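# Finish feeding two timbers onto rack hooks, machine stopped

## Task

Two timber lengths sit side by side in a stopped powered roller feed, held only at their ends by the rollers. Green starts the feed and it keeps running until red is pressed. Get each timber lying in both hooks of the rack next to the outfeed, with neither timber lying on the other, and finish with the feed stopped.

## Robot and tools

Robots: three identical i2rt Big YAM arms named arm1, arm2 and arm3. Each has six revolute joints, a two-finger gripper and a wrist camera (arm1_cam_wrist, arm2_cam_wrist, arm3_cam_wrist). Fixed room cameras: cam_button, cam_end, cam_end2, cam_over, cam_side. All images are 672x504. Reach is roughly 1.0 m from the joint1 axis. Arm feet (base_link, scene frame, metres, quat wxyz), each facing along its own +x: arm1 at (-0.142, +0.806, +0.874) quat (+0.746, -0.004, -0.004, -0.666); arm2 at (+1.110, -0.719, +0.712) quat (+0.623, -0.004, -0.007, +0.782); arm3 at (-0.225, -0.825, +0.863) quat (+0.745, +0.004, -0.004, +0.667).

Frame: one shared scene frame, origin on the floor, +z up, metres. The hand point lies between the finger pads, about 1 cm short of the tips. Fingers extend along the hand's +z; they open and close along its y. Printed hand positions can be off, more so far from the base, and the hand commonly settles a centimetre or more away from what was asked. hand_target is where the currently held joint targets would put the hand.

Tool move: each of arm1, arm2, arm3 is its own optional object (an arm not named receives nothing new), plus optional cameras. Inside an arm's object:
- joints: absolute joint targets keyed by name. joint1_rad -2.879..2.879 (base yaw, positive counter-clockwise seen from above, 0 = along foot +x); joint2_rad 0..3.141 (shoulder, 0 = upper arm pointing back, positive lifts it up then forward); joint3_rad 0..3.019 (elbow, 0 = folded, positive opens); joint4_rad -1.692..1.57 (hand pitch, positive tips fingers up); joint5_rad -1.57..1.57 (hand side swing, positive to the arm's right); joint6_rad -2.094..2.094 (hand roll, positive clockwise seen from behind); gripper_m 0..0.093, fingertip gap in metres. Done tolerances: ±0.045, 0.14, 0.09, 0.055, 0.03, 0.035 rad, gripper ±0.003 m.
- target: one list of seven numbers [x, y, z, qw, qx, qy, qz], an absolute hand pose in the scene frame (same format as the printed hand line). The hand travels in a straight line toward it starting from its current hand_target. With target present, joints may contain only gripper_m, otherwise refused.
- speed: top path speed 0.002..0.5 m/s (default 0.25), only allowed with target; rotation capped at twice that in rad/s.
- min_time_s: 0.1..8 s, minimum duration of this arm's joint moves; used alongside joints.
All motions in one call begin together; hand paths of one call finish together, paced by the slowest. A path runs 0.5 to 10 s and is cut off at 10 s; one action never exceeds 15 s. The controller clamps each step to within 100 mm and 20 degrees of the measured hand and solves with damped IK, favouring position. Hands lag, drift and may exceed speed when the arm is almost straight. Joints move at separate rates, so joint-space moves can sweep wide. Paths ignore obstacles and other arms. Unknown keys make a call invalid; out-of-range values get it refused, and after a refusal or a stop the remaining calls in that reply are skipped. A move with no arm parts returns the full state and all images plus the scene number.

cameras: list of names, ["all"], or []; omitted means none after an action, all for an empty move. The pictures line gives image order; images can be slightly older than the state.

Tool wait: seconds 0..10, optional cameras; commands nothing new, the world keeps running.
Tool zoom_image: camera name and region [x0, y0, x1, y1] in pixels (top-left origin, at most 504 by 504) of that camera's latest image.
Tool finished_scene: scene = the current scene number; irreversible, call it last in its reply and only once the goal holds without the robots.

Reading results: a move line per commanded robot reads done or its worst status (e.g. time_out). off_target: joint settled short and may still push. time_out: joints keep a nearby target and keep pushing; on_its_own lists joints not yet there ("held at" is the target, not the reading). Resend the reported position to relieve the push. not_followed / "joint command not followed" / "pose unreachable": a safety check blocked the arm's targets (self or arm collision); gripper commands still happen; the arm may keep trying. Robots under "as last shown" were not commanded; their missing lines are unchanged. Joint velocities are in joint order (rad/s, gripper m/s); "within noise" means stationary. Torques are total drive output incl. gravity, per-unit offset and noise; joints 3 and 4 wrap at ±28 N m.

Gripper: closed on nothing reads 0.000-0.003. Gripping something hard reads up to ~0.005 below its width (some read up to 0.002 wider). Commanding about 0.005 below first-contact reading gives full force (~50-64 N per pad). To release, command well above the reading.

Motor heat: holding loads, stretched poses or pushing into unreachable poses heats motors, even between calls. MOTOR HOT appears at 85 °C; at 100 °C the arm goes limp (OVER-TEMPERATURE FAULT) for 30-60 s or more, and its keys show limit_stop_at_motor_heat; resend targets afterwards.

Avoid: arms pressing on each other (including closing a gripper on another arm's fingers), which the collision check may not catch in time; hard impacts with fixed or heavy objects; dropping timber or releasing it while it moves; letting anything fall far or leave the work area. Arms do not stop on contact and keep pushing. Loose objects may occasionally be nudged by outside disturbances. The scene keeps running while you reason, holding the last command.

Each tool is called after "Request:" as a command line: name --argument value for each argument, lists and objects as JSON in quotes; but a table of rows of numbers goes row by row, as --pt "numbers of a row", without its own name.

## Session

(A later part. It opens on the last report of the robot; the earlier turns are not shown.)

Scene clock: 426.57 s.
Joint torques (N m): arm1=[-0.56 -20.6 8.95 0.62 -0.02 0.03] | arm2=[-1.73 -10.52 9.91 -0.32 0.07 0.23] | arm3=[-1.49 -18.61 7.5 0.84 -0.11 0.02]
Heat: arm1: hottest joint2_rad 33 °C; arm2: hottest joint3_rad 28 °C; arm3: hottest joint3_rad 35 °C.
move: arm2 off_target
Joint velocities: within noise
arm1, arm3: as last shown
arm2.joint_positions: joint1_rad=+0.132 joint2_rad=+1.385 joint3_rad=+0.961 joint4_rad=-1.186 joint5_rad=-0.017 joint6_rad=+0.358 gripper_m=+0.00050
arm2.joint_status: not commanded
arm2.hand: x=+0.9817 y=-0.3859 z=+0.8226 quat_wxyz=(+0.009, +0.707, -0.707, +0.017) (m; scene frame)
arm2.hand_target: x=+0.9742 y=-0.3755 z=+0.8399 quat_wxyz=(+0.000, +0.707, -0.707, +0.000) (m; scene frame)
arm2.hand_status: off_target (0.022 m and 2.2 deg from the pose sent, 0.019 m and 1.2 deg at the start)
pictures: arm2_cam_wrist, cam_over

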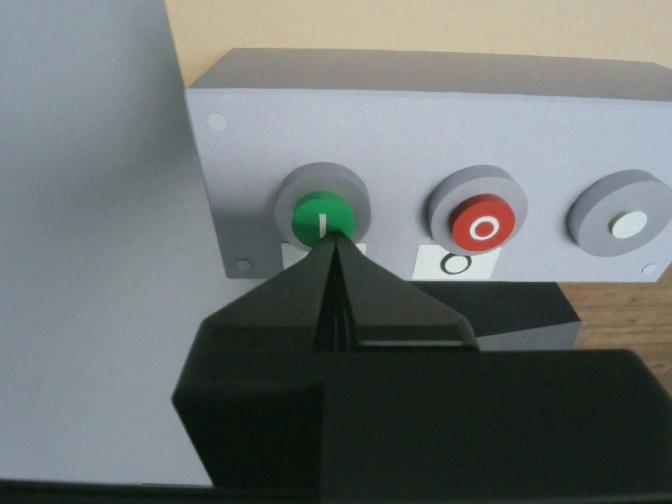

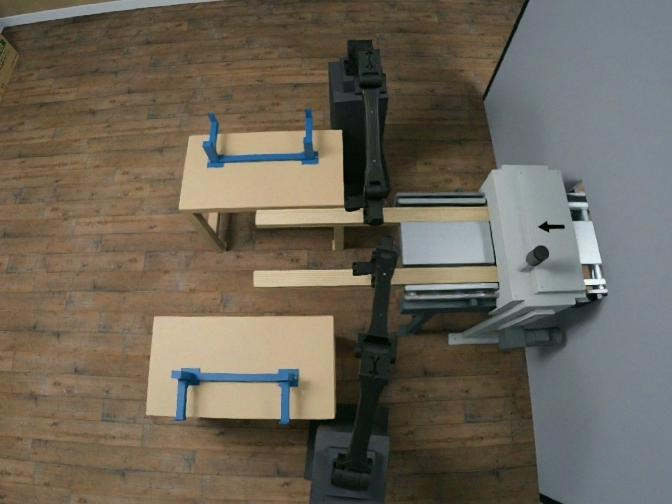

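Request:
move --arm2 '{"target":[0.970,-0.379,0.79,0,0.7071,-0.7071,0],"speed":0.06}' --cameras '["cam_button","cam_over"]'

Request:
move --arm2 '{"target":[0.974,-0.377,0.85,0,0.7071,-0.7071,0],"speed":0.2}' --cameras '["cam_over","arm2_cam_wrist","cam_button"]'

Scene clock: 439.17 s.
Joint torques (N m): arm1=[5.01 -22.01 9.22 0.35 -0.77 0.52] | arm2=[-1.38 -6.65 4.72 1.68 0.06 0.26] | arm3=[-6.42 -19.72 7.84 0.75 0.58 -0.39]
Heat: arm1: hottest joint2_rad 33 °C; arm2: hottest joint3_rad 29 °C; arm3: hottest joint3_rad 34 °C.
move: arm2 off_target
Joint velocities: within noise
arm1.joint_positions: joint1_rad=-0.107 joint2_rad=+2.475 joint3_rad=+1.900 joint4_rad=-1.013 joint5_rad=+0.022 joint6_rad=+1.572 gripper_m=+0.06193
arm1.joint_status: not commanded
arm1.hand: x=-0.1416 y=+0.1267 z=+0.7374 quat_wxyz=(+0.002, -1.000, -0.003, +0.011) (m; scene frame)
arm1.hand_target: x=-0.1030 y=+0.1254 z=+0.7353 quat_wxyz=(+0.000, -1.000, +0.000, +0.000) (m; scene frame)
arm1.hand_status: not commanded
arm2.joint_positions: joint1_rad=+0.144 joint2_rad=+1.385 joint3_rad=+0.944 joint4_rad=-1.099 joint5_rad=-0.016 joint6_rad=+0.370 gripper_m=+0.00050
arm2.joint_status: not commanded
arm2.hand: x=+0.9728 y=-0.3735 z=+0.8166 quat_wxyz=(-0.006, +0.707, -0.707, -0.015) (m; scene frame)
arm2.hand_target: x=+0.9708 y=-0.3803 z=+0.7915 quat_wxyz=(+0.000, +0.707, -0.707, +0.000) (m; scene frame)
arm2.hand_status: off_target (0.027 m and 1.8 deg from the pose sent, 0.035 m and 2.2 deg at the start)
arm3.joint_positions: joint1_rad=-0.009 joint2_rad=+2.524 joint3_rad=+2.010 joint4_rad=-1.064 joint5_rad=-0.020 joint6_rad=-1.702 gripper_m=+0.06379
arm3.joint_status: not commanded
arm3.hand: x=-0.1444 y=-0.1274 z=+0.7297 quat_wxyz=(-0.004, +1.000, +0.006, -0.010) (m; scene frame)
arm3.hand_target: x=-0.1030 y=-0.1346 z=+0.7224 quat_wxyz=(+0.000, +1.000, +0.000, +0.000) (m; scene frame)
arm3.hand_status: not commanded
pictures: cam_button, cam_over

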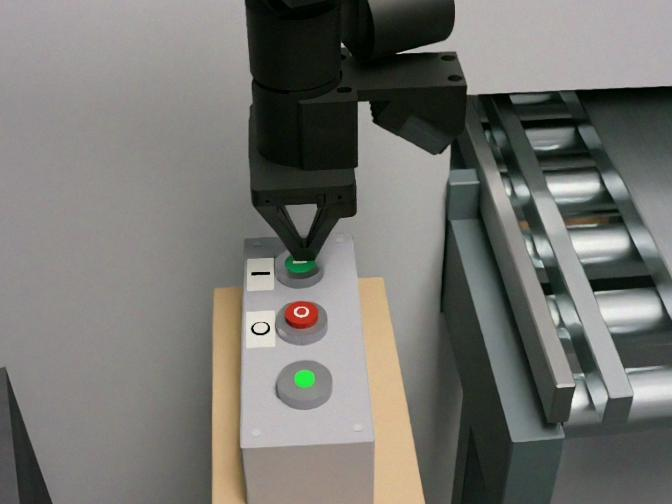

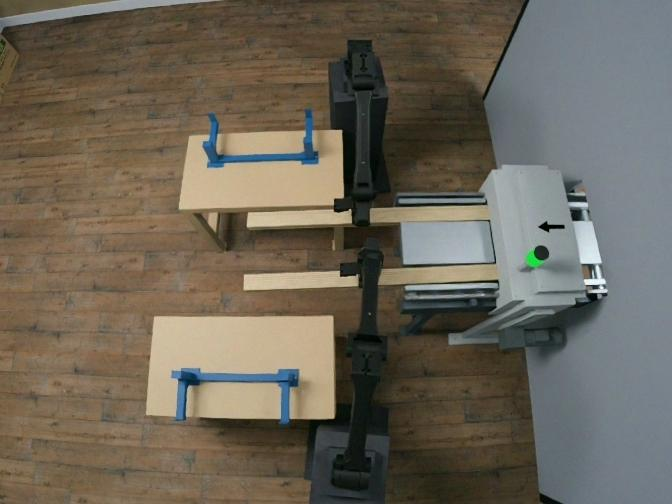

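Scene clock: 440.30 s.
Joint torques (N m): arm1=[5.13 -22.01 9.2 0.36 -0.76 0.51] | arm2=[-2.43 -10.34 11.48 -0.34 0.06 0.12] | arm3=[-6.36 -19.78 7.86 0.73 0.58 -0.39]
Heat: arm1: hottest joint2_rad 33 °C; arm2: hottest joint3_rad 29 °C; arm3: hottest joint3_rad 34 °C.
move: arm2 off_target
Joint velocities: within noise
arm1, arm3: as last shown
arm2.joint_positions: joint1_rad=+0.144 joint2_rad=+1.370 joint3_rad=+0.952 joint4_rad=-1.215 joint5_rad=-0.016 joint6_rad=+0.370 gripper_m=+0.00050
arm2.joint_status: not commanded
arm2.hand: x=+0.9818 y=-0.3973 z=+0.8248 quat_wxyz=(+0.013, +0.706, -0.708, +0.028) (m; scene frame)
arm2.hand_target: x=+0.9745 y=-0.3782 z=+0.8501 quat_wxyz=(+0.000, +0.707, -0.707, +0.000) (m; scene frame)
arm2.hand_status: off_target (0.033 m and 3.5 deg from the pose sent, 0.034 m and 1.8 deg at the start)
pictures: arm2_cam_wrist, cam_button, cam_over

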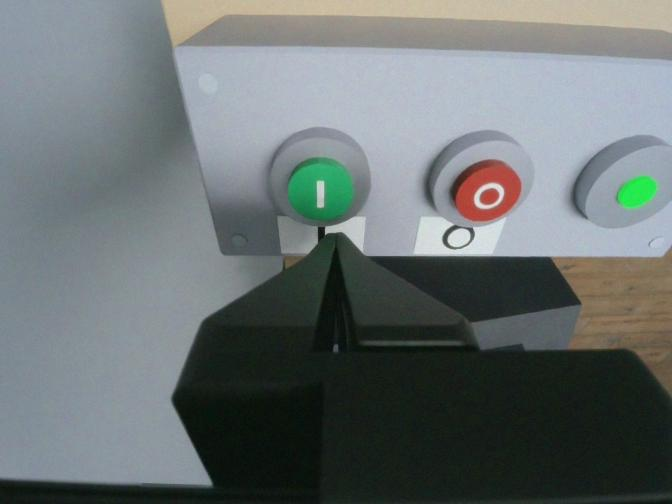

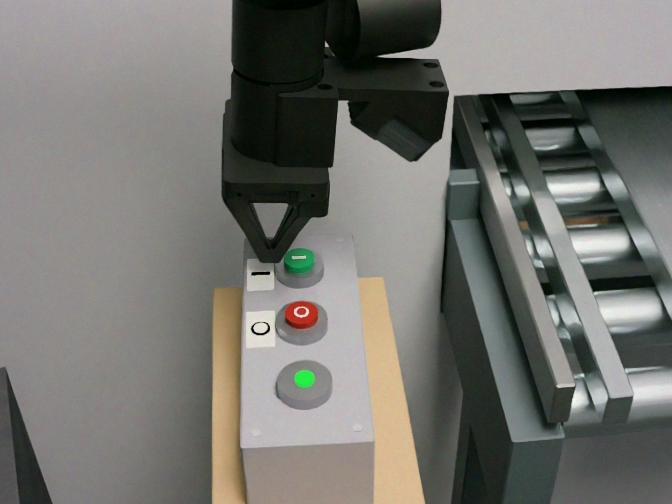

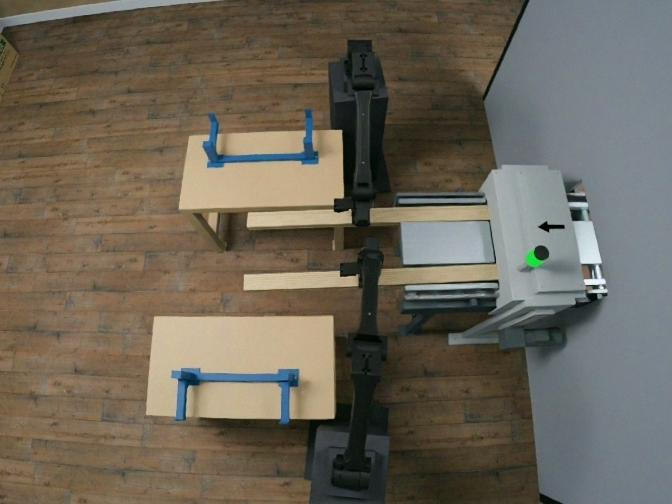

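Request:
move --arm1 '{"joints":{"gripper_m":0.052}}' --arm3 '{"joints":{"gripper_m":0.054}}' --arm2 '{"target":[1.03,-0.372,0.87,0,0.7071,-0.7071,0],"speed":0.2}' --cameras '["cam_over","cam_button"]'

Request:
move --arm1 '{"target":[-0.22,0.123,0.745,0,1,0,0],"speed":0.08}' --arm3 '{"target":[-0.22,-0.131,0.735,0,1,0,0],"speed":0.08}' --arm2 '{"target":[1.03,-0.374,0.84,0,0.7071,-0.7071,0],"speed":0.2}' --cameras '["arm2_cam_wrist","cam_button","cam_over","cam_end","cam_end2","cam_side"]'

Scene clock: 457.70 s.
Joint torques (N m): arm1=[4.95 -22.01 9.17 0.36 -0.75 0.51] | arm2=[-3.02 -9.35 11.59 -0.34 -0.05 0.02] | arm3=[-6.36 -19.78 7.86 0.75 0.57 -0.39]
Heat: arm1: hottest joint2_rad 32 °C; arm2: hottest joint3_rad 32 °C; arm3: hottest joint3_rad 34 °C.
move: arm1 off_target; arm2 off_target; arm3 off_target
Joint velocities: within noise
arm1.joint_positions: joint1_rad=-0.107 joint2_rad=+2.475 joint3_rad=+1.900 joint4_rad=-1.013 joint5_rad=+0.022 joint6_rad=+1.572 gripper_m=+0.06193
arm1.joint_status: gripper_m off_target (ended at +0.06193, target +0.05200)
arm1.hand: x=-0.1416 y=+0.1267 z=+0.7374 quat_wxyz=(+0.002, -1.000, -0.003, +0.011) (m; scene frame)
arm1.hand_target: x=-0.1030 y=+0.1254 z=+0.7353 quat_wxyz=(+0.000, -1.000, +0.000, +0.000) (m; scene frame)
arm1.hand_status: not commanded
arm2.joint_positions: joint1_rad=+0.000 joint2_rad=+1.318 joint3_rad=+0.963 joint4_rad=-1.273 joint5_rad=-0.012 joint6_rad=+0.228 gripper_m=+0.00050
arm2.joint_status: not commanded
arm2.hand: x=+1.0319 y=-0.3917 z=+0.8465 quat_wxyz=(+0.014, +0.705, -0.708, +0.024) (m; scene frame)
arm2.hand_target: x=+1.0303 y=-0.3731 z=+0.8700 quat_wxyz=(+0.000, +0.707, -0.707, +0.000) (m; scene frame)
arm2.hand_status: off_target (0.031 m and 3.2 deg from the pose sent, 0.071 m and 3.5 deg at the start)
arm3.joint_positions: joint1_rad=-0.009 joint2_rad=+2.524 joint3_rad=+2.010 joint4_rad=-1.064 joint5_rad=-0.020 joint6_rad=-1.702 gripper_m=+0.06379
arm3.joint_status: gripper_m off_target (ended at +0.06379, target +0.05400)
arm3.hand: x=-0.1444 y=-0.1274 z=+0.7297 quat_wxyz=(-0.004, +1.000, +0.006, -0.010) (m; scene frame)
arm3.hand_target: x=-0.1030 y=-0.1346 z=+0.7224 quat_wxyz=(+0.000, +1.000, +0.000, +0.000) (m; scene frame)
arm3.hand_status: not commanded
pictures: cam_button, cam_over

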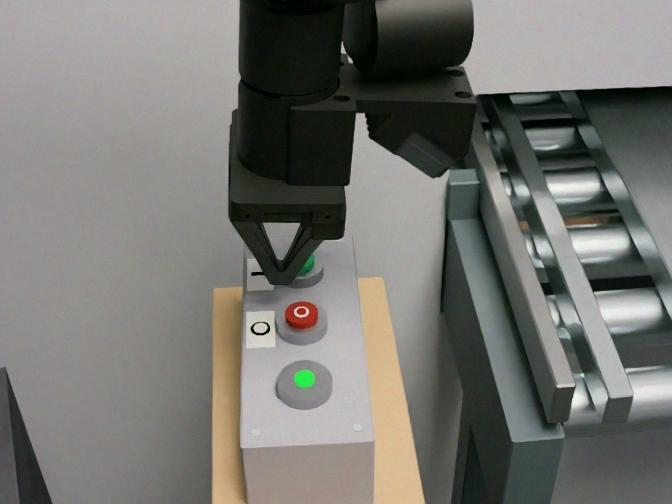

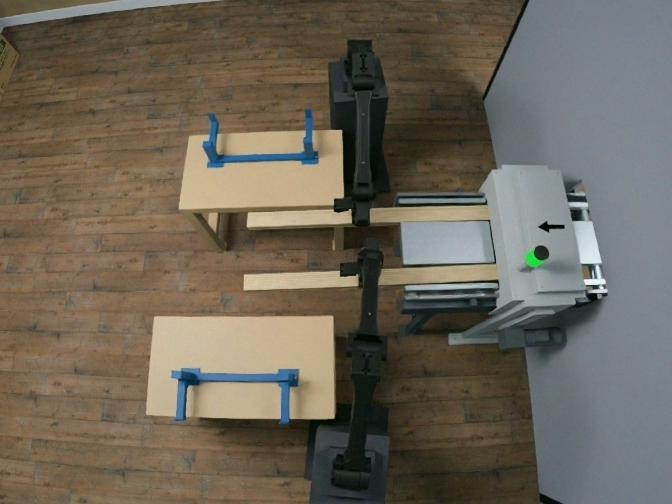

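Scene clock: 459.90 s.
Joint torques (N m): arm1=[-1.49 -25.17 11.49 -0.83 0.3 -0.42] | arm2=[-2.9 -8.06 7.31 0.62 -0.07 0.03] | arm3=[-1.03 -24.82 8.35 -0.23 -0.24 0.69]
Heat: arm1: hottest joint2_rad 32 °C; arm2: hottest joint3_rad 32 °C; arm3: hottest joint3_rad 34 °C.
move: arm1 off_target; arm2 done; arm3 off_target
Joint velocities: within noise
arm1.joint_positions: joint1_rad=-0.207 joint2_rad=+2.513 joint3_rad=+1.892 joint4_rad=-1.012 joint5_rad=-0.003 joint6_rad=+1.504 gripper_m=+0.06184
arm1.joint_status: not commanded
arm1.hand: x=-0.2035 y=+0.1439 z=+0.7103 quat_wxyz=(+0.025, -1.000, +0.014, -0.005) (m; scene frame)
arm1.hand_target: x=-0.2200 y=+0.1242 z=+0.7450 quat_wxyz=(+0.000, -1.000, +0.001, +0.001) (m; scene frame)
arm1.hand_status: off_target (0.044 m and 3.3 deg from the pose sent, 0.079 m and 1.3 deg at the start)
arm2.joint_positions: joint1_rad=+0.000 joint2_rad=+1.324 joint3_rad=+0.963 joint4_rad=-1.213 joint5_rad=-0.013 joint6_rad=+0.228 gripper_m=+0.00050
arm2.joint_status: not commanded
arm2.hand: x=+1.0286 y=-0.3773 z=+0.8442 quat_wxyz=(-0.001, +0.706, -0.708, +0.001) (m; scene frame)
arm2.hand_target: x=+1.0301 y=-0.3741 z=+0.8401 quat_wxyz=(+0.000, +0.707, -0.707, +0.000) (m; scene frame)
arm2.hand_status: done (0.006 m and 0.2 deg from the pose sent, 0.019 m and 3.2 deg at the start)
arm3.joint_positions: joint1_rad=+0.094 joint2_rad=+2.557 joint3_rad=+1.948 joint4_rad=-1.032 joint5_rad=-0.001 joint6_rad=-1.643 gripper_m=+0.06379
arm3.joint_status: not commanded
arm3.hand: x=-0.2132 y=-0.1519 z=+0.6881 quat_wxyz=(+0.029, +0.999, +0.028, -0.002) (m; scene frame)
arm3.hand_target: x=-0.2199 y=-0.1320 z=+0.7340 quat_wxyz=(+0.000, +1.000, +0.001, -0.001) (m; scene frame)
arm3.hand_status: off_target (0.052 m and 4.6 deg from the pose sent, 0.076 m and 1.4 deg at the start)
pictures: arm2_cam_wrist, cam_button, cam_end, cam_end2, cam_over, cam_side

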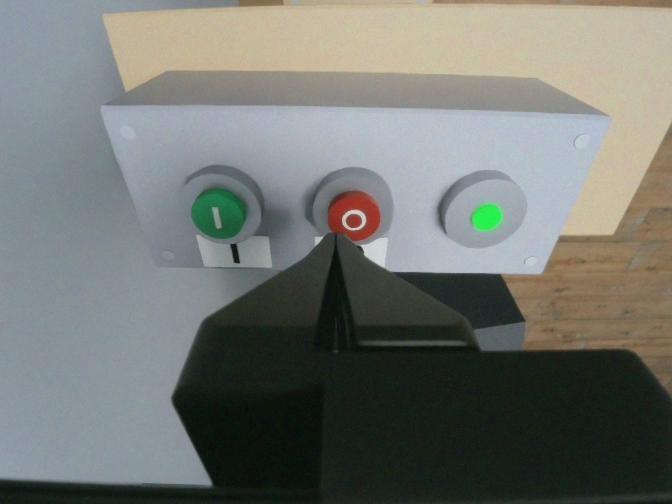

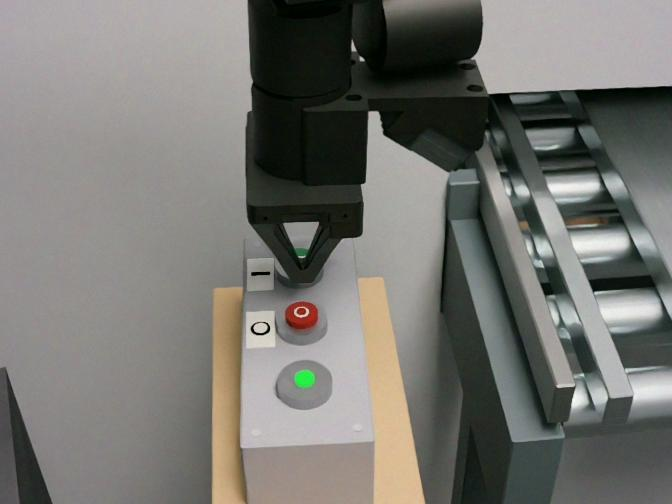

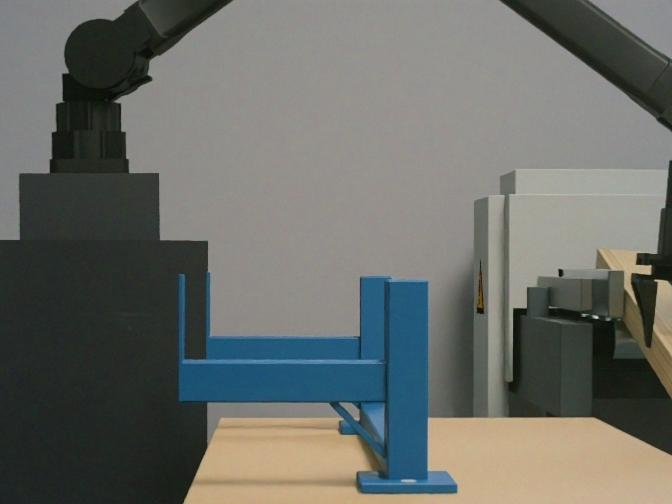

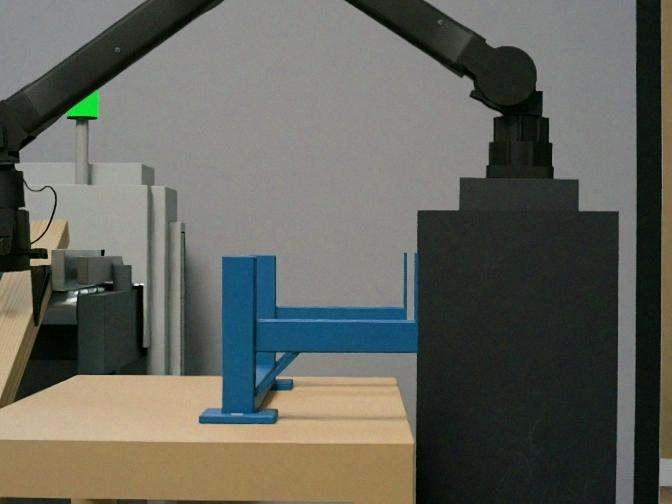

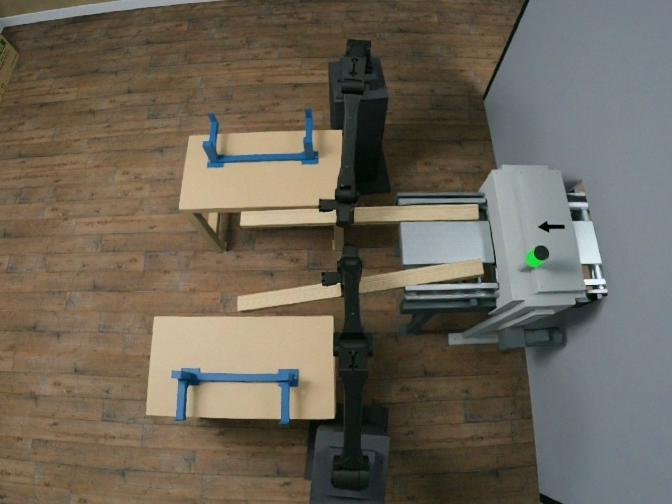

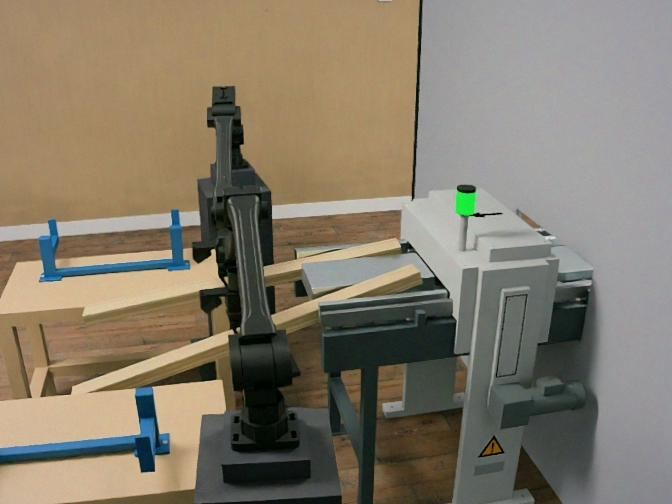

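Request:
move --arm1 '{"target":[-0.24,0.123,0.84,0,1,0,0],"speed":0.1}' --arm3 '{"target":[-0.24,-0.131,0.84,0,1,0,0],"speed":0.1}' --arm2 '{"target":[1.034,-0.377,0.79,0,0.7071,-0.7071,0],"speed":0.1}' --cameras '["cam_button","cam_end","cam_end2","cam_over","cam_side","arm1_cam_wrist","arm3_cam_wrist"]'

Scene clock: 473.33 s.
Joint torques (N m): arm1=[-1.96 -29.16 13.11 -3 0.19 -0.55] | arm2=[-3.31 -5.89 4.68 1.73 0 0] | arm3=[-1.96 -27.28 10.28 -0.98 0.03 0.82]
Heat: arm1: hottest joint2_rad 32 °C; arm2: hottest joint3_rad 32 °C; arm3: hottest joint2_rad 34 °C.
move: arm1 off_target; arm2 off_target; arm3 off_target
Joint velocities: within noise
arm1.joint_positions: joint1_rad=-0.227 joint2_rad=+2.443 joint3_rad=+1.907 joint4_rad=-1.115 joint5_rad=+0.002 joint6_rad=+1.494 gripper_m=+0.06184
arm1.joint_status: not commanded
arm1.hand: x=-0.2181 y=+0.1452 z=+0.7615 quat_wxyz=(+0.034, -0.999, +0.019, -0.004) (m; scene frame)
arm1.hand_target: x=-0.2395 y=+0.1255 z=+0.8371 quat_wxyz=(-0.002, -1.000, +0.001, +0.002) (m; scene frame)
arm1.hand_status: off_target (0.084 m and 4.4 deg from the pose sent, 0.136 m and 3.3 deg at the start; pose on its path clipped on 16 of 56 steps)
arm2.joint_positions: joint1_rad=-0.001 joint2_rad=+1.343 joint3_rad=+0.900 joint4_rad=-1.100 joint5_rad=-0.015 joint6_rad=+0.224 gripper_m=+0.00050
arm2.joint_status: not commanded
arm2.hand: x=+1.0283 y=-0.3743 z=+0.8162 quat_wxyz=(-0.008, +0.707, -0.707, -0.013) (m; scene frame)
arm2.hand_target: x=+1.0340 y=-0.3787 z=+0.7915 quat_wxyz=(+0.000, +0.707, -0.707, +0.000) (m; scene frame)
arm2.hand_status: off_target (0.027 m and 1.8 deg from the pose sent, 0.054 m and 0.2 deg at the start)
arm3.joint_positions: joint1_rad=+0.134 joint2_rad=+2.455 joint3_rad=+1.947 joint4_rad=-1.175 joint5_rad=-0.011 joint6_rad=-1.627 gripper_m=+0.06379
arm3.joint_status: not commanded
arm3.hand: x=-0.2415 y=-0.1601 z=+0.7566 quat_wxyz=(+0.050, +0.998, +0.039, -0.006) (m; scene frame)
arm3.hand_target: x=-0.2400 y=-0.1342 z=+0.8371 quat_wxyz=(-0.001, +1.000, +0.001, -0.002) (m; scene frame)
arm3.hand_status: off_target (0.088 m and 7.3 deg from the pose sent, 0.156 m and 4.6 deg at the start; pose on its path clipped on 21 of 56 steps)
pictures: arm1_cam_wrist, arm3_cam_wrist, cam_button, cam_end, cam_end2, cam_over, cam_side

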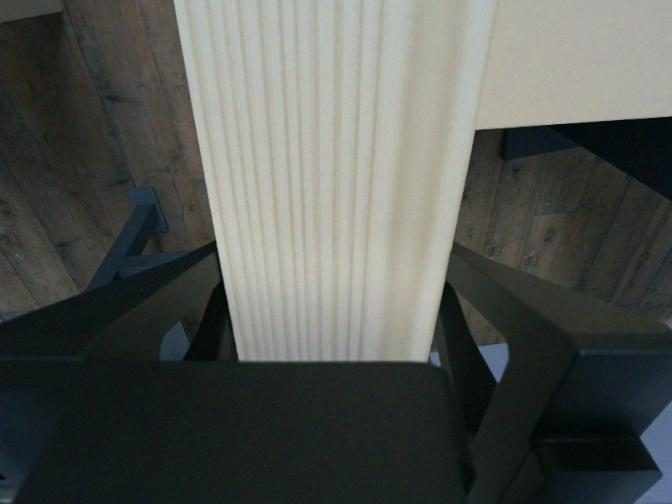

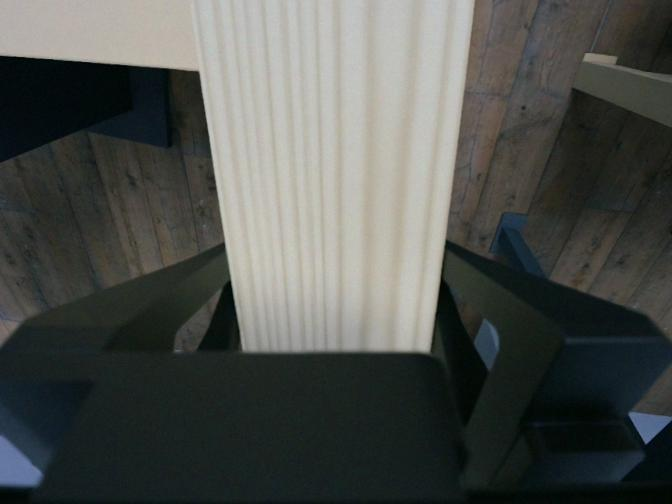

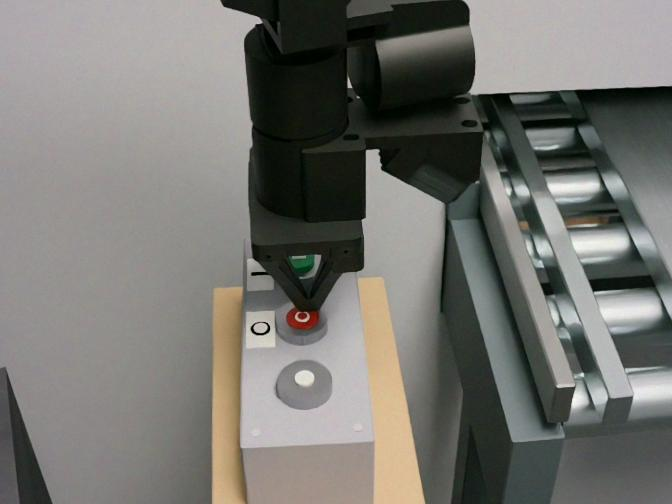

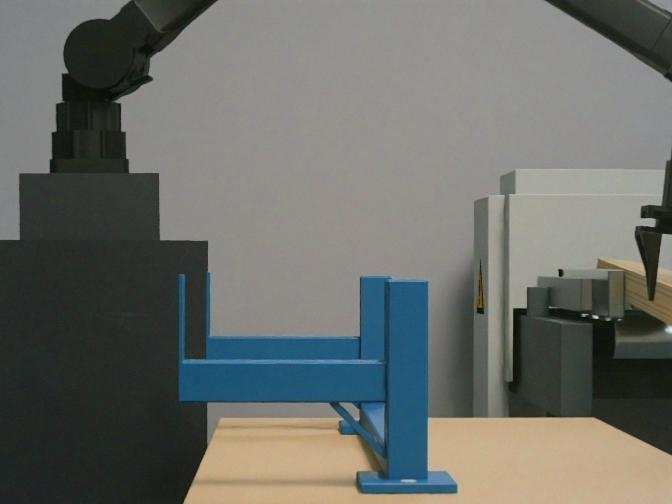

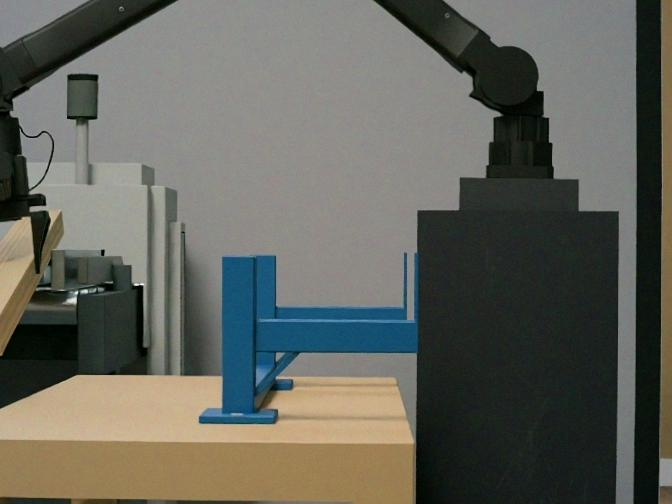

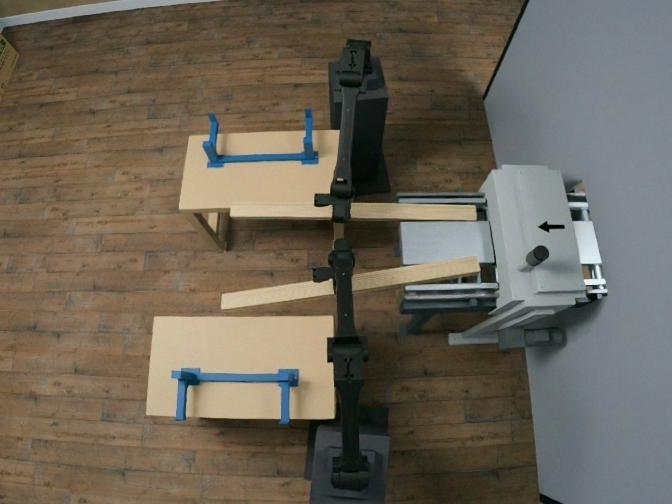

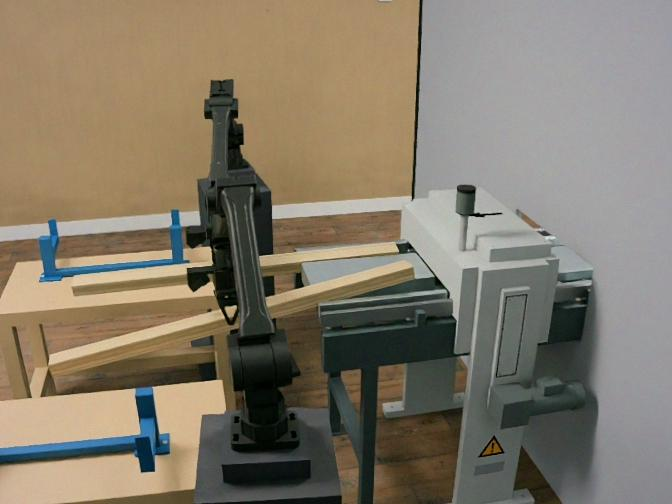

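Request:
move --arm1 '{"target":[-0.26,0.13,0.93,0,0.9998,0,-0.02],"speed":0.1}' --arm3 '{"target":[-0.28,-0.14,0.93,0,0.9969,0,-0.078],"speed":0.1}' --arm2 '{"target":[1.034,-0.377,0.9,0,0.7071,-0.7071,0],"speed":0.1}' --cameras '["cam_end","cam_end2","cam_over","cam_side"]'

Scene clock: 510.93 s.
Joint torques (N m): arm1=[-2.2 -30.1 14.35 -3.32 0.36 -0.72] | arm2=[-3.19 -8.88 11.86 -0.32 0.04 0.01] | arm3=[-1.14 -27.34 12.63 -0.55 -0.39 0.16]
Heat: arm1: hottest joint2_rad 36 °C; arm2: hottest joint3_rad 29 °C; arm3: hottest joint2_rad 43 °C.
move: arm1 off_target; arm2 off_target; arm3 off_target
Joint velocities: within noise
arm1.joint_positions: joint1_rad=-0.241 joint2_rad=+2.354 joint3_rad=+1.946 joint4_rad=-1.254 joint5_rad=+0.040 joint6_rad=+1.495 gripper_m=+0.06184
arm1.joint_status: not commanded
arm1.hand: x=-0.2341 y=+0.1473 z=+0.8338 quat_wxyz=(+0.042, -0.999, +0.025, +0.014) (m; scene frame)
arm1.hand_target: x=-0.2586 y=+0.1339 z=+0.9244 quat_wxyz=(-0.002, -1.000, +0.001, +0.023) (m; scene frame)
arm1.hand_status: off_target (0.101 m and 5.6 deg from the pose sent, 0.174 m and 5.2 deg at the start; pose on its path clipped on 73 of 80 steps)
arm2.joint_positions: joint1_rad=-0.007 joint2_rad=+1.281 joint3_rad=+1.011 joint4_rad=-1.357 joint5_rad=-0.015 joint6_rad=+0.218 gripper_m=+0.00050
arm2.joint_status: not commanded
arm2.hand: x=+1.0341 y=-0.3953 z=+0.8763 quat_wxyz=(+0.014, +0.707, -0.707, +0.022) (m; scene frame)
arm2.hand_target: x=+1.0343 y=-0.3782 z=+0.8999 quat_wxyz=(-0.001, +0.707, -0.707, +0.000) (m; scene frame)
arm2.hand_status: off_target (0.030 m and 3.1 deg from the pose sent, 0.084 m and 1.8 deg at the start)
arm3.joint_positions: joint1_rad=+0.143 joint2_rad=+2.343 joint3_rad=+1.947 joint4_rad=-1.328 joint5_rad=-0.155 joint6_rad=-1.544 gripper_m=+0.06379
arm3.joint_status: not commanded
arm3.hand: x=-0.2720 y=-0.1761 z=+0.8350 quat_wxyz=(+0.072, +0.995, -0.003, -0.075) (m; scene frame)
arm3.hand_target: x=-0.2795 y=-0.1472 z=+0.9264 quat_wxyz=(+0.000, +0.997, +0.000, -0.079) (m; scene frame)
arm3.hand_status: off_target (0.102 m and 8.3 deg from the pose sent, 0.179 m and 11.0 deg at the start; pose on its path clipped on 74 of 80 steps)
pictures: cam_end, cam_end2, cam_over, cam_side

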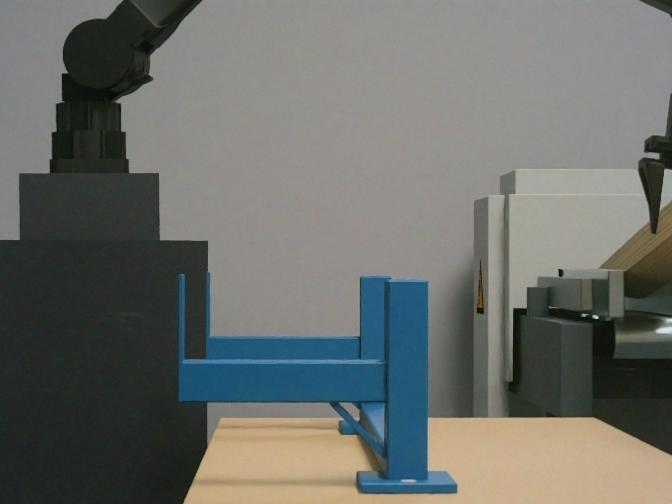

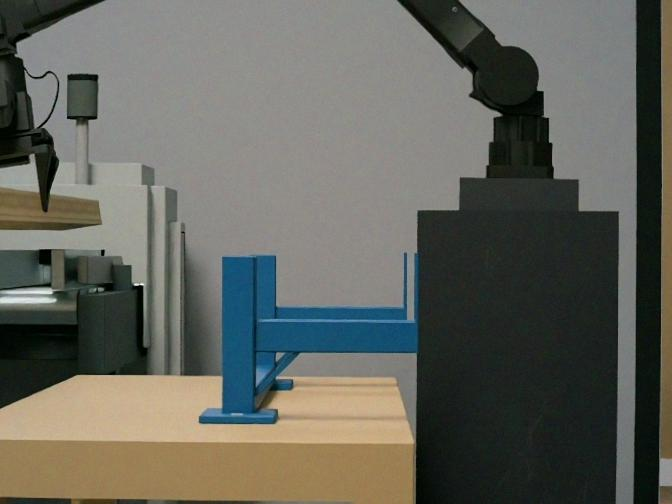

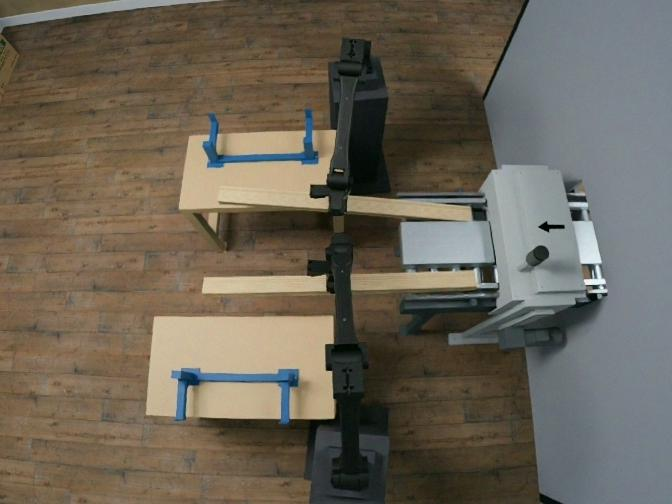

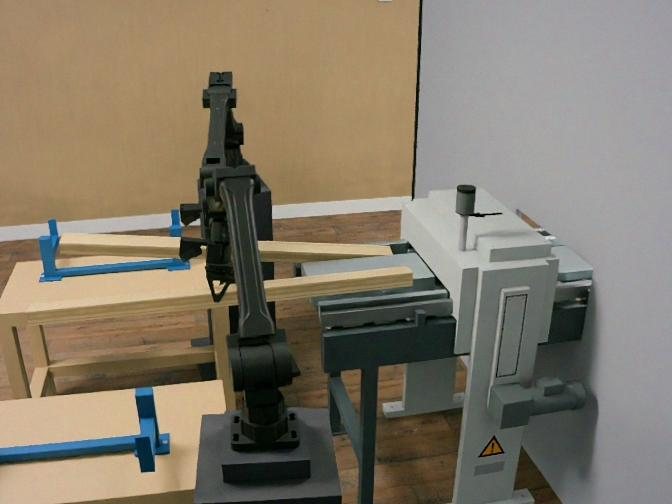

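Request:
move --arm1 '{"target":[-0.35,0.22,0.96,0.03,0.9973,0,0.06],"speed":0.1}' --arm3 '{"target":[-0.38,-0.23,0.96,-0.05,0.9957,0,-0.07],"speed":0.1}' --cameras '["cam_end","cam_end2","cam_over","cam_side"]'

Scene clock: 540.87 s.
Joint torques (N m): arm1=[0.56 -26.52 12.08 -0.64 -0.66 -0.11] | arm2=[-3.25 -8.88 11.86 -0.34 0.05 0.02] | arm3=[-1.73 -23.18 10.41 0.75 -0.19 0.14]
Heat: arm1: hottest joint2_rad 39 °C; arm2: hottest joint3_rad 32 °C; arm3: hottest joint2_rad 45 °C.
move: arm1 off_target; arm3 off_target
Joint velocities: within noise
arm1.joint_positions: joint1_rad=-0.493 joint2_rad=+2.132 joint3_rad=+1.713 joint4_rad=-1.258 joint5_rad=-0.112 joint6_rad=+1.206 gripper_m=+0.06184
arm1.joint_status: not commanded
arm1.hand: x=-0.3478 y=+0.2390 z=+0.8941 quat_wxyz=(+0.023, -0.997, +0.010, -0.072) (m; scene frame)
arm1.hand_target: x=-0.3490 y=+0.2225 z=+0.9583 quat_wxyz=(-0.030, -0.998, +0.000, -0.060) (m; scene frame)
arm1.hand_status: off_target (0.069 m and 6.3 deg from the pose sent, 0.186 m and 12.2 deg at the start; pose on its path clipped on 5 of 70 steps)
arm2: as last shown
arm3.joint_positions: joint1_rad=+0.332 joint2_rad=+2.033 joint3_rad=+1.576 joint4_rad=-1.127 joint5_rad=-0.120 joint6_rad=-1.351 gripper_m=+0.06379
arm3.joint_status: not commanded
arm3.hand: x=-0.3742 y=-0.2532 z=+0.8933 quat_wxyz=(+0.014, +0.998, +0.001, -0.057) (m; scene frame)
arm3.hand_target: x=-0.3794 y=-0.2332 z=+0.9590 quat_wxyz=(-0.050, +0.996, +0.000, -0.070) (m; scene frame)
arm3.hand_status: off_target (0.071 m and 7.4 deg from the pose sent, 0.174 m and 14.0 deg at the start)
pictures: cam_end, cam_end2, cam_over, cam_side

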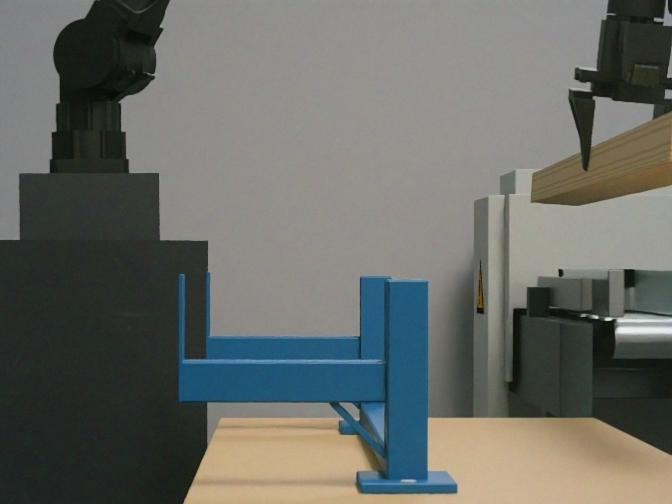

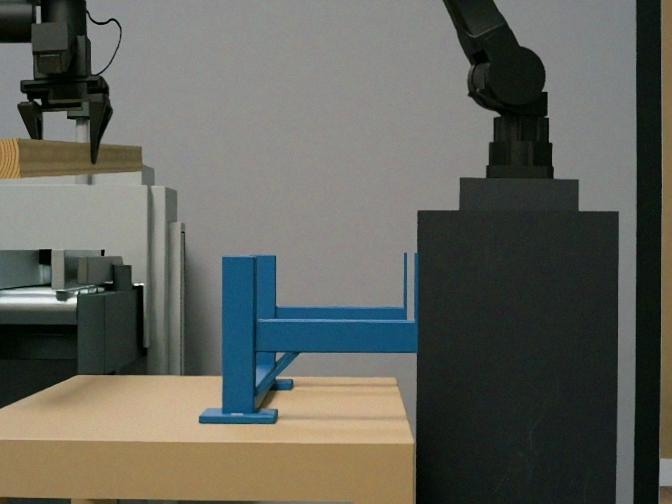

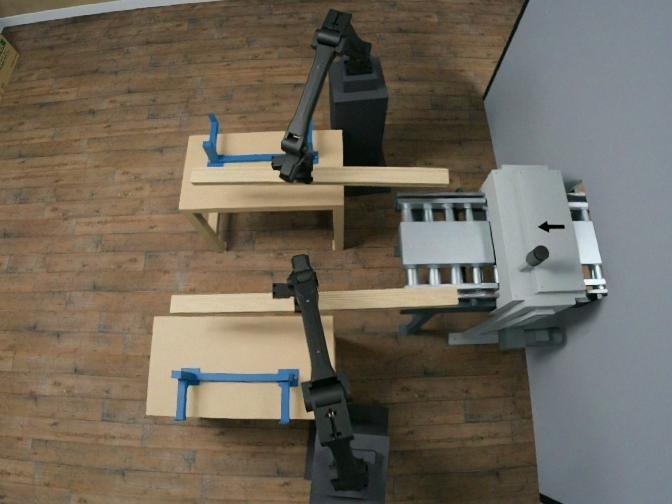

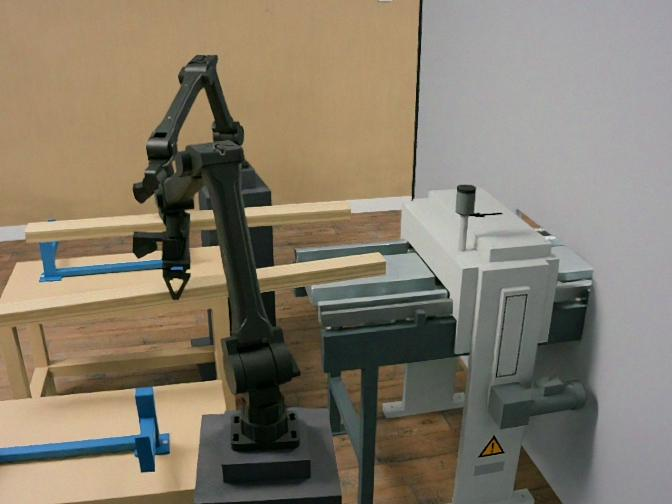

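Request:
move --arm1 '{"target":[-0.60,0.505,0.94,0.03,0.9973,0,0.06],"speed":0.15}' --arm3 '{"target":[-0.65,-0.508,0.94,-0.05,0.9957,0,-0.07],"speed":0.15}' --cameras '["cam_end","cam_end2","cam_over","cam_side","arm1_cam_wrist","arm3_cam_wrist"]'

Scene clock: 555.90 s.
Joint torques (N m): arm1=[0.67 -21.3 13.89 -1.52 -0.53 -0.08] | arm2=[-3.25 -8.88 11.86 -0.34 0.04 0.01] | arm3=[-2.26 -18.26 10.63 0.94 0.02 0.12]
Heat: arm1: hottest joint2_rad 41 °C; arm2: hottest joint3_rad 33 °C; arm3: hottest joint3_rad 43 °C.
move: arm1 off_target; arm3 off_target
Joint velocities: within noise
arm1.joint_positions: joint1_rad=-1.136 joint2_rad=+1.974 joint3_rad=+1.445 joint4_rad=-1.200 joint5_rad=-0.091 joint6_rad=+0.555 gripper_m=+0.06184
arm1.joint_status: not commanded
arm1.hand: x=-0.5811 y=+0.5208 z=+0.8922 quat_wxyz=(-0.003, -0.996, +0.007, -0.091) (m; scene frame)
arm1.hand_target: x=-0.5979 y=+0.5064 z=+0.9395 quat_wxyz=(-0.030, -0.998, +0.000, -0.060) (m; scene frame)
arm1.hand_status: off_target (0.054 m and 4.8 deg from the pose sent, 0.369 m and 6.3 deg at the start)
arm2: as last shown
arm3.joint_positions: joint1_rad=+1.040 joint2_rad=+1.798 joint3_rad=+1.208 joint4_rad=-0.933 joint5_rad=-0.019 joint6_rad=-0.652 gripper_m=+0.06379
arm3.joint_status: not commanded
arm3.hand: x=-0.6290 y=-0.5268 z=+0.8901 quat_wxyz=(-0.013, +1.000, +0.005, -0.025) (m; scene frame)
arm3.hand_target: x=-0.6480 y=-0.5095 z=+0.9399 quat_wxyz=(-0.050, +0.996, +0.000, -0.070) (m; scene frame)
arm3.hand_status: off_target (0.057 m and 6.7 deg from the pose sent, 0.378 m and 7.4 deg at the start)
pictures: arm1_cam_wrist, arm3_cam_wrist, cam_end, cam_end2, cam_over, cam_side

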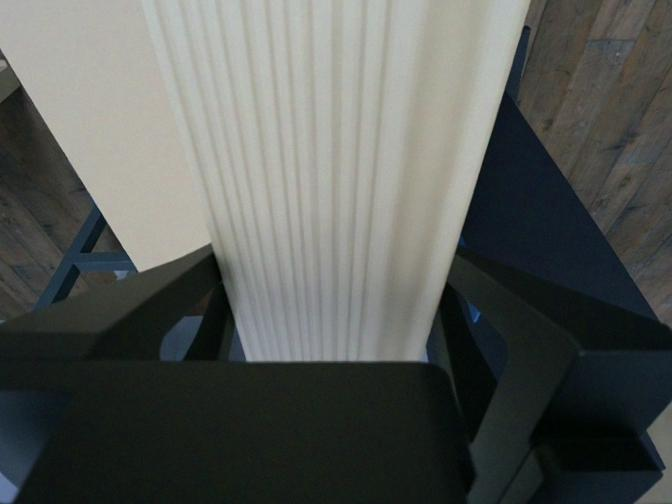

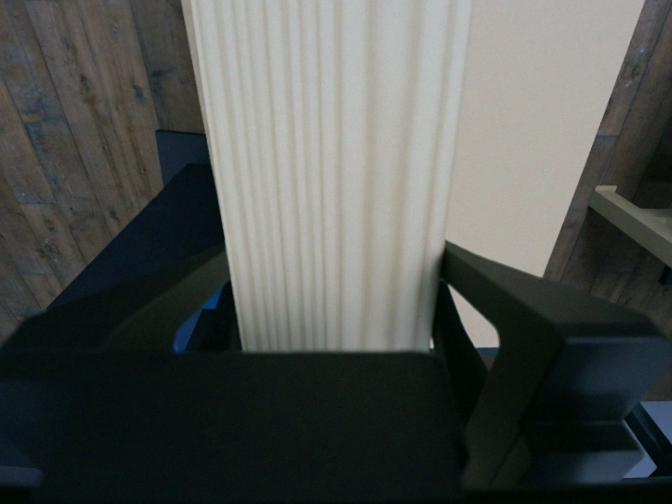

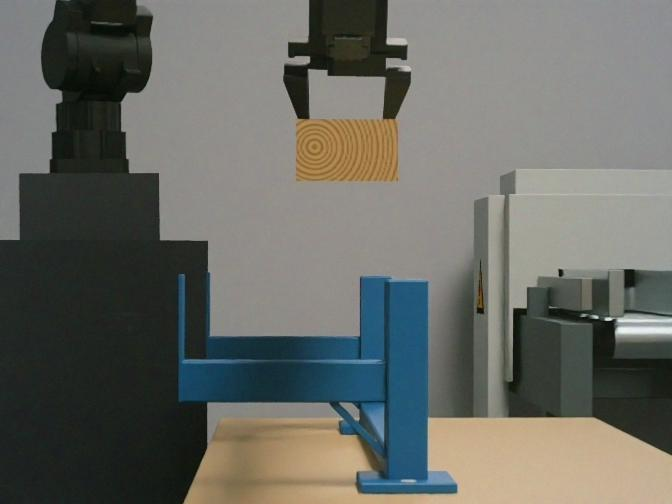

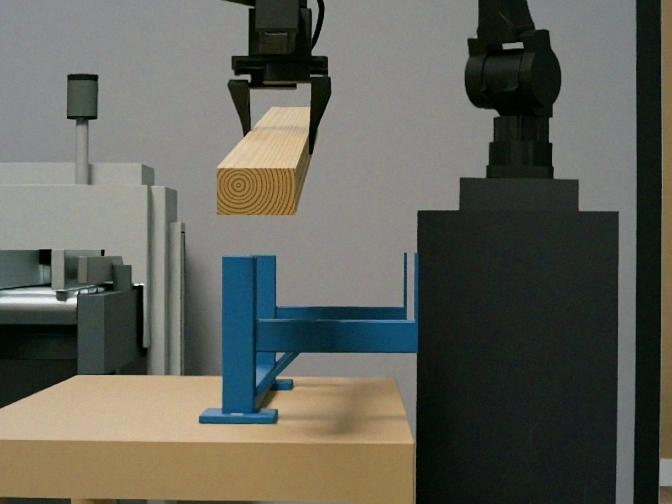

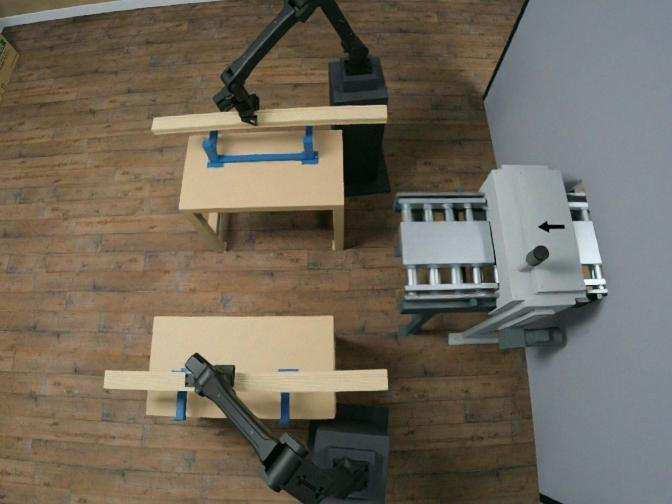

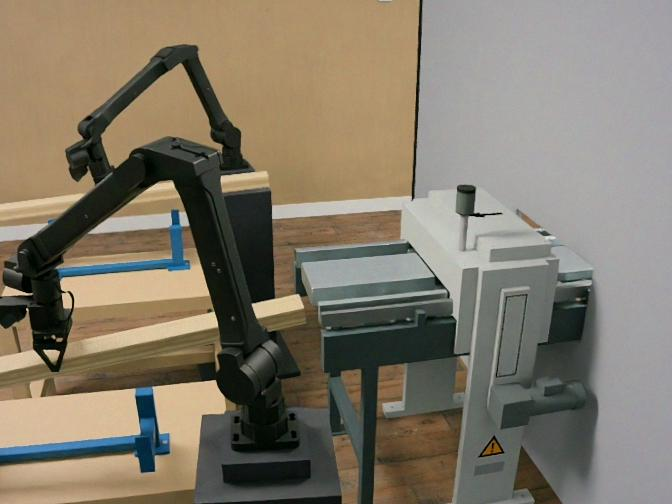

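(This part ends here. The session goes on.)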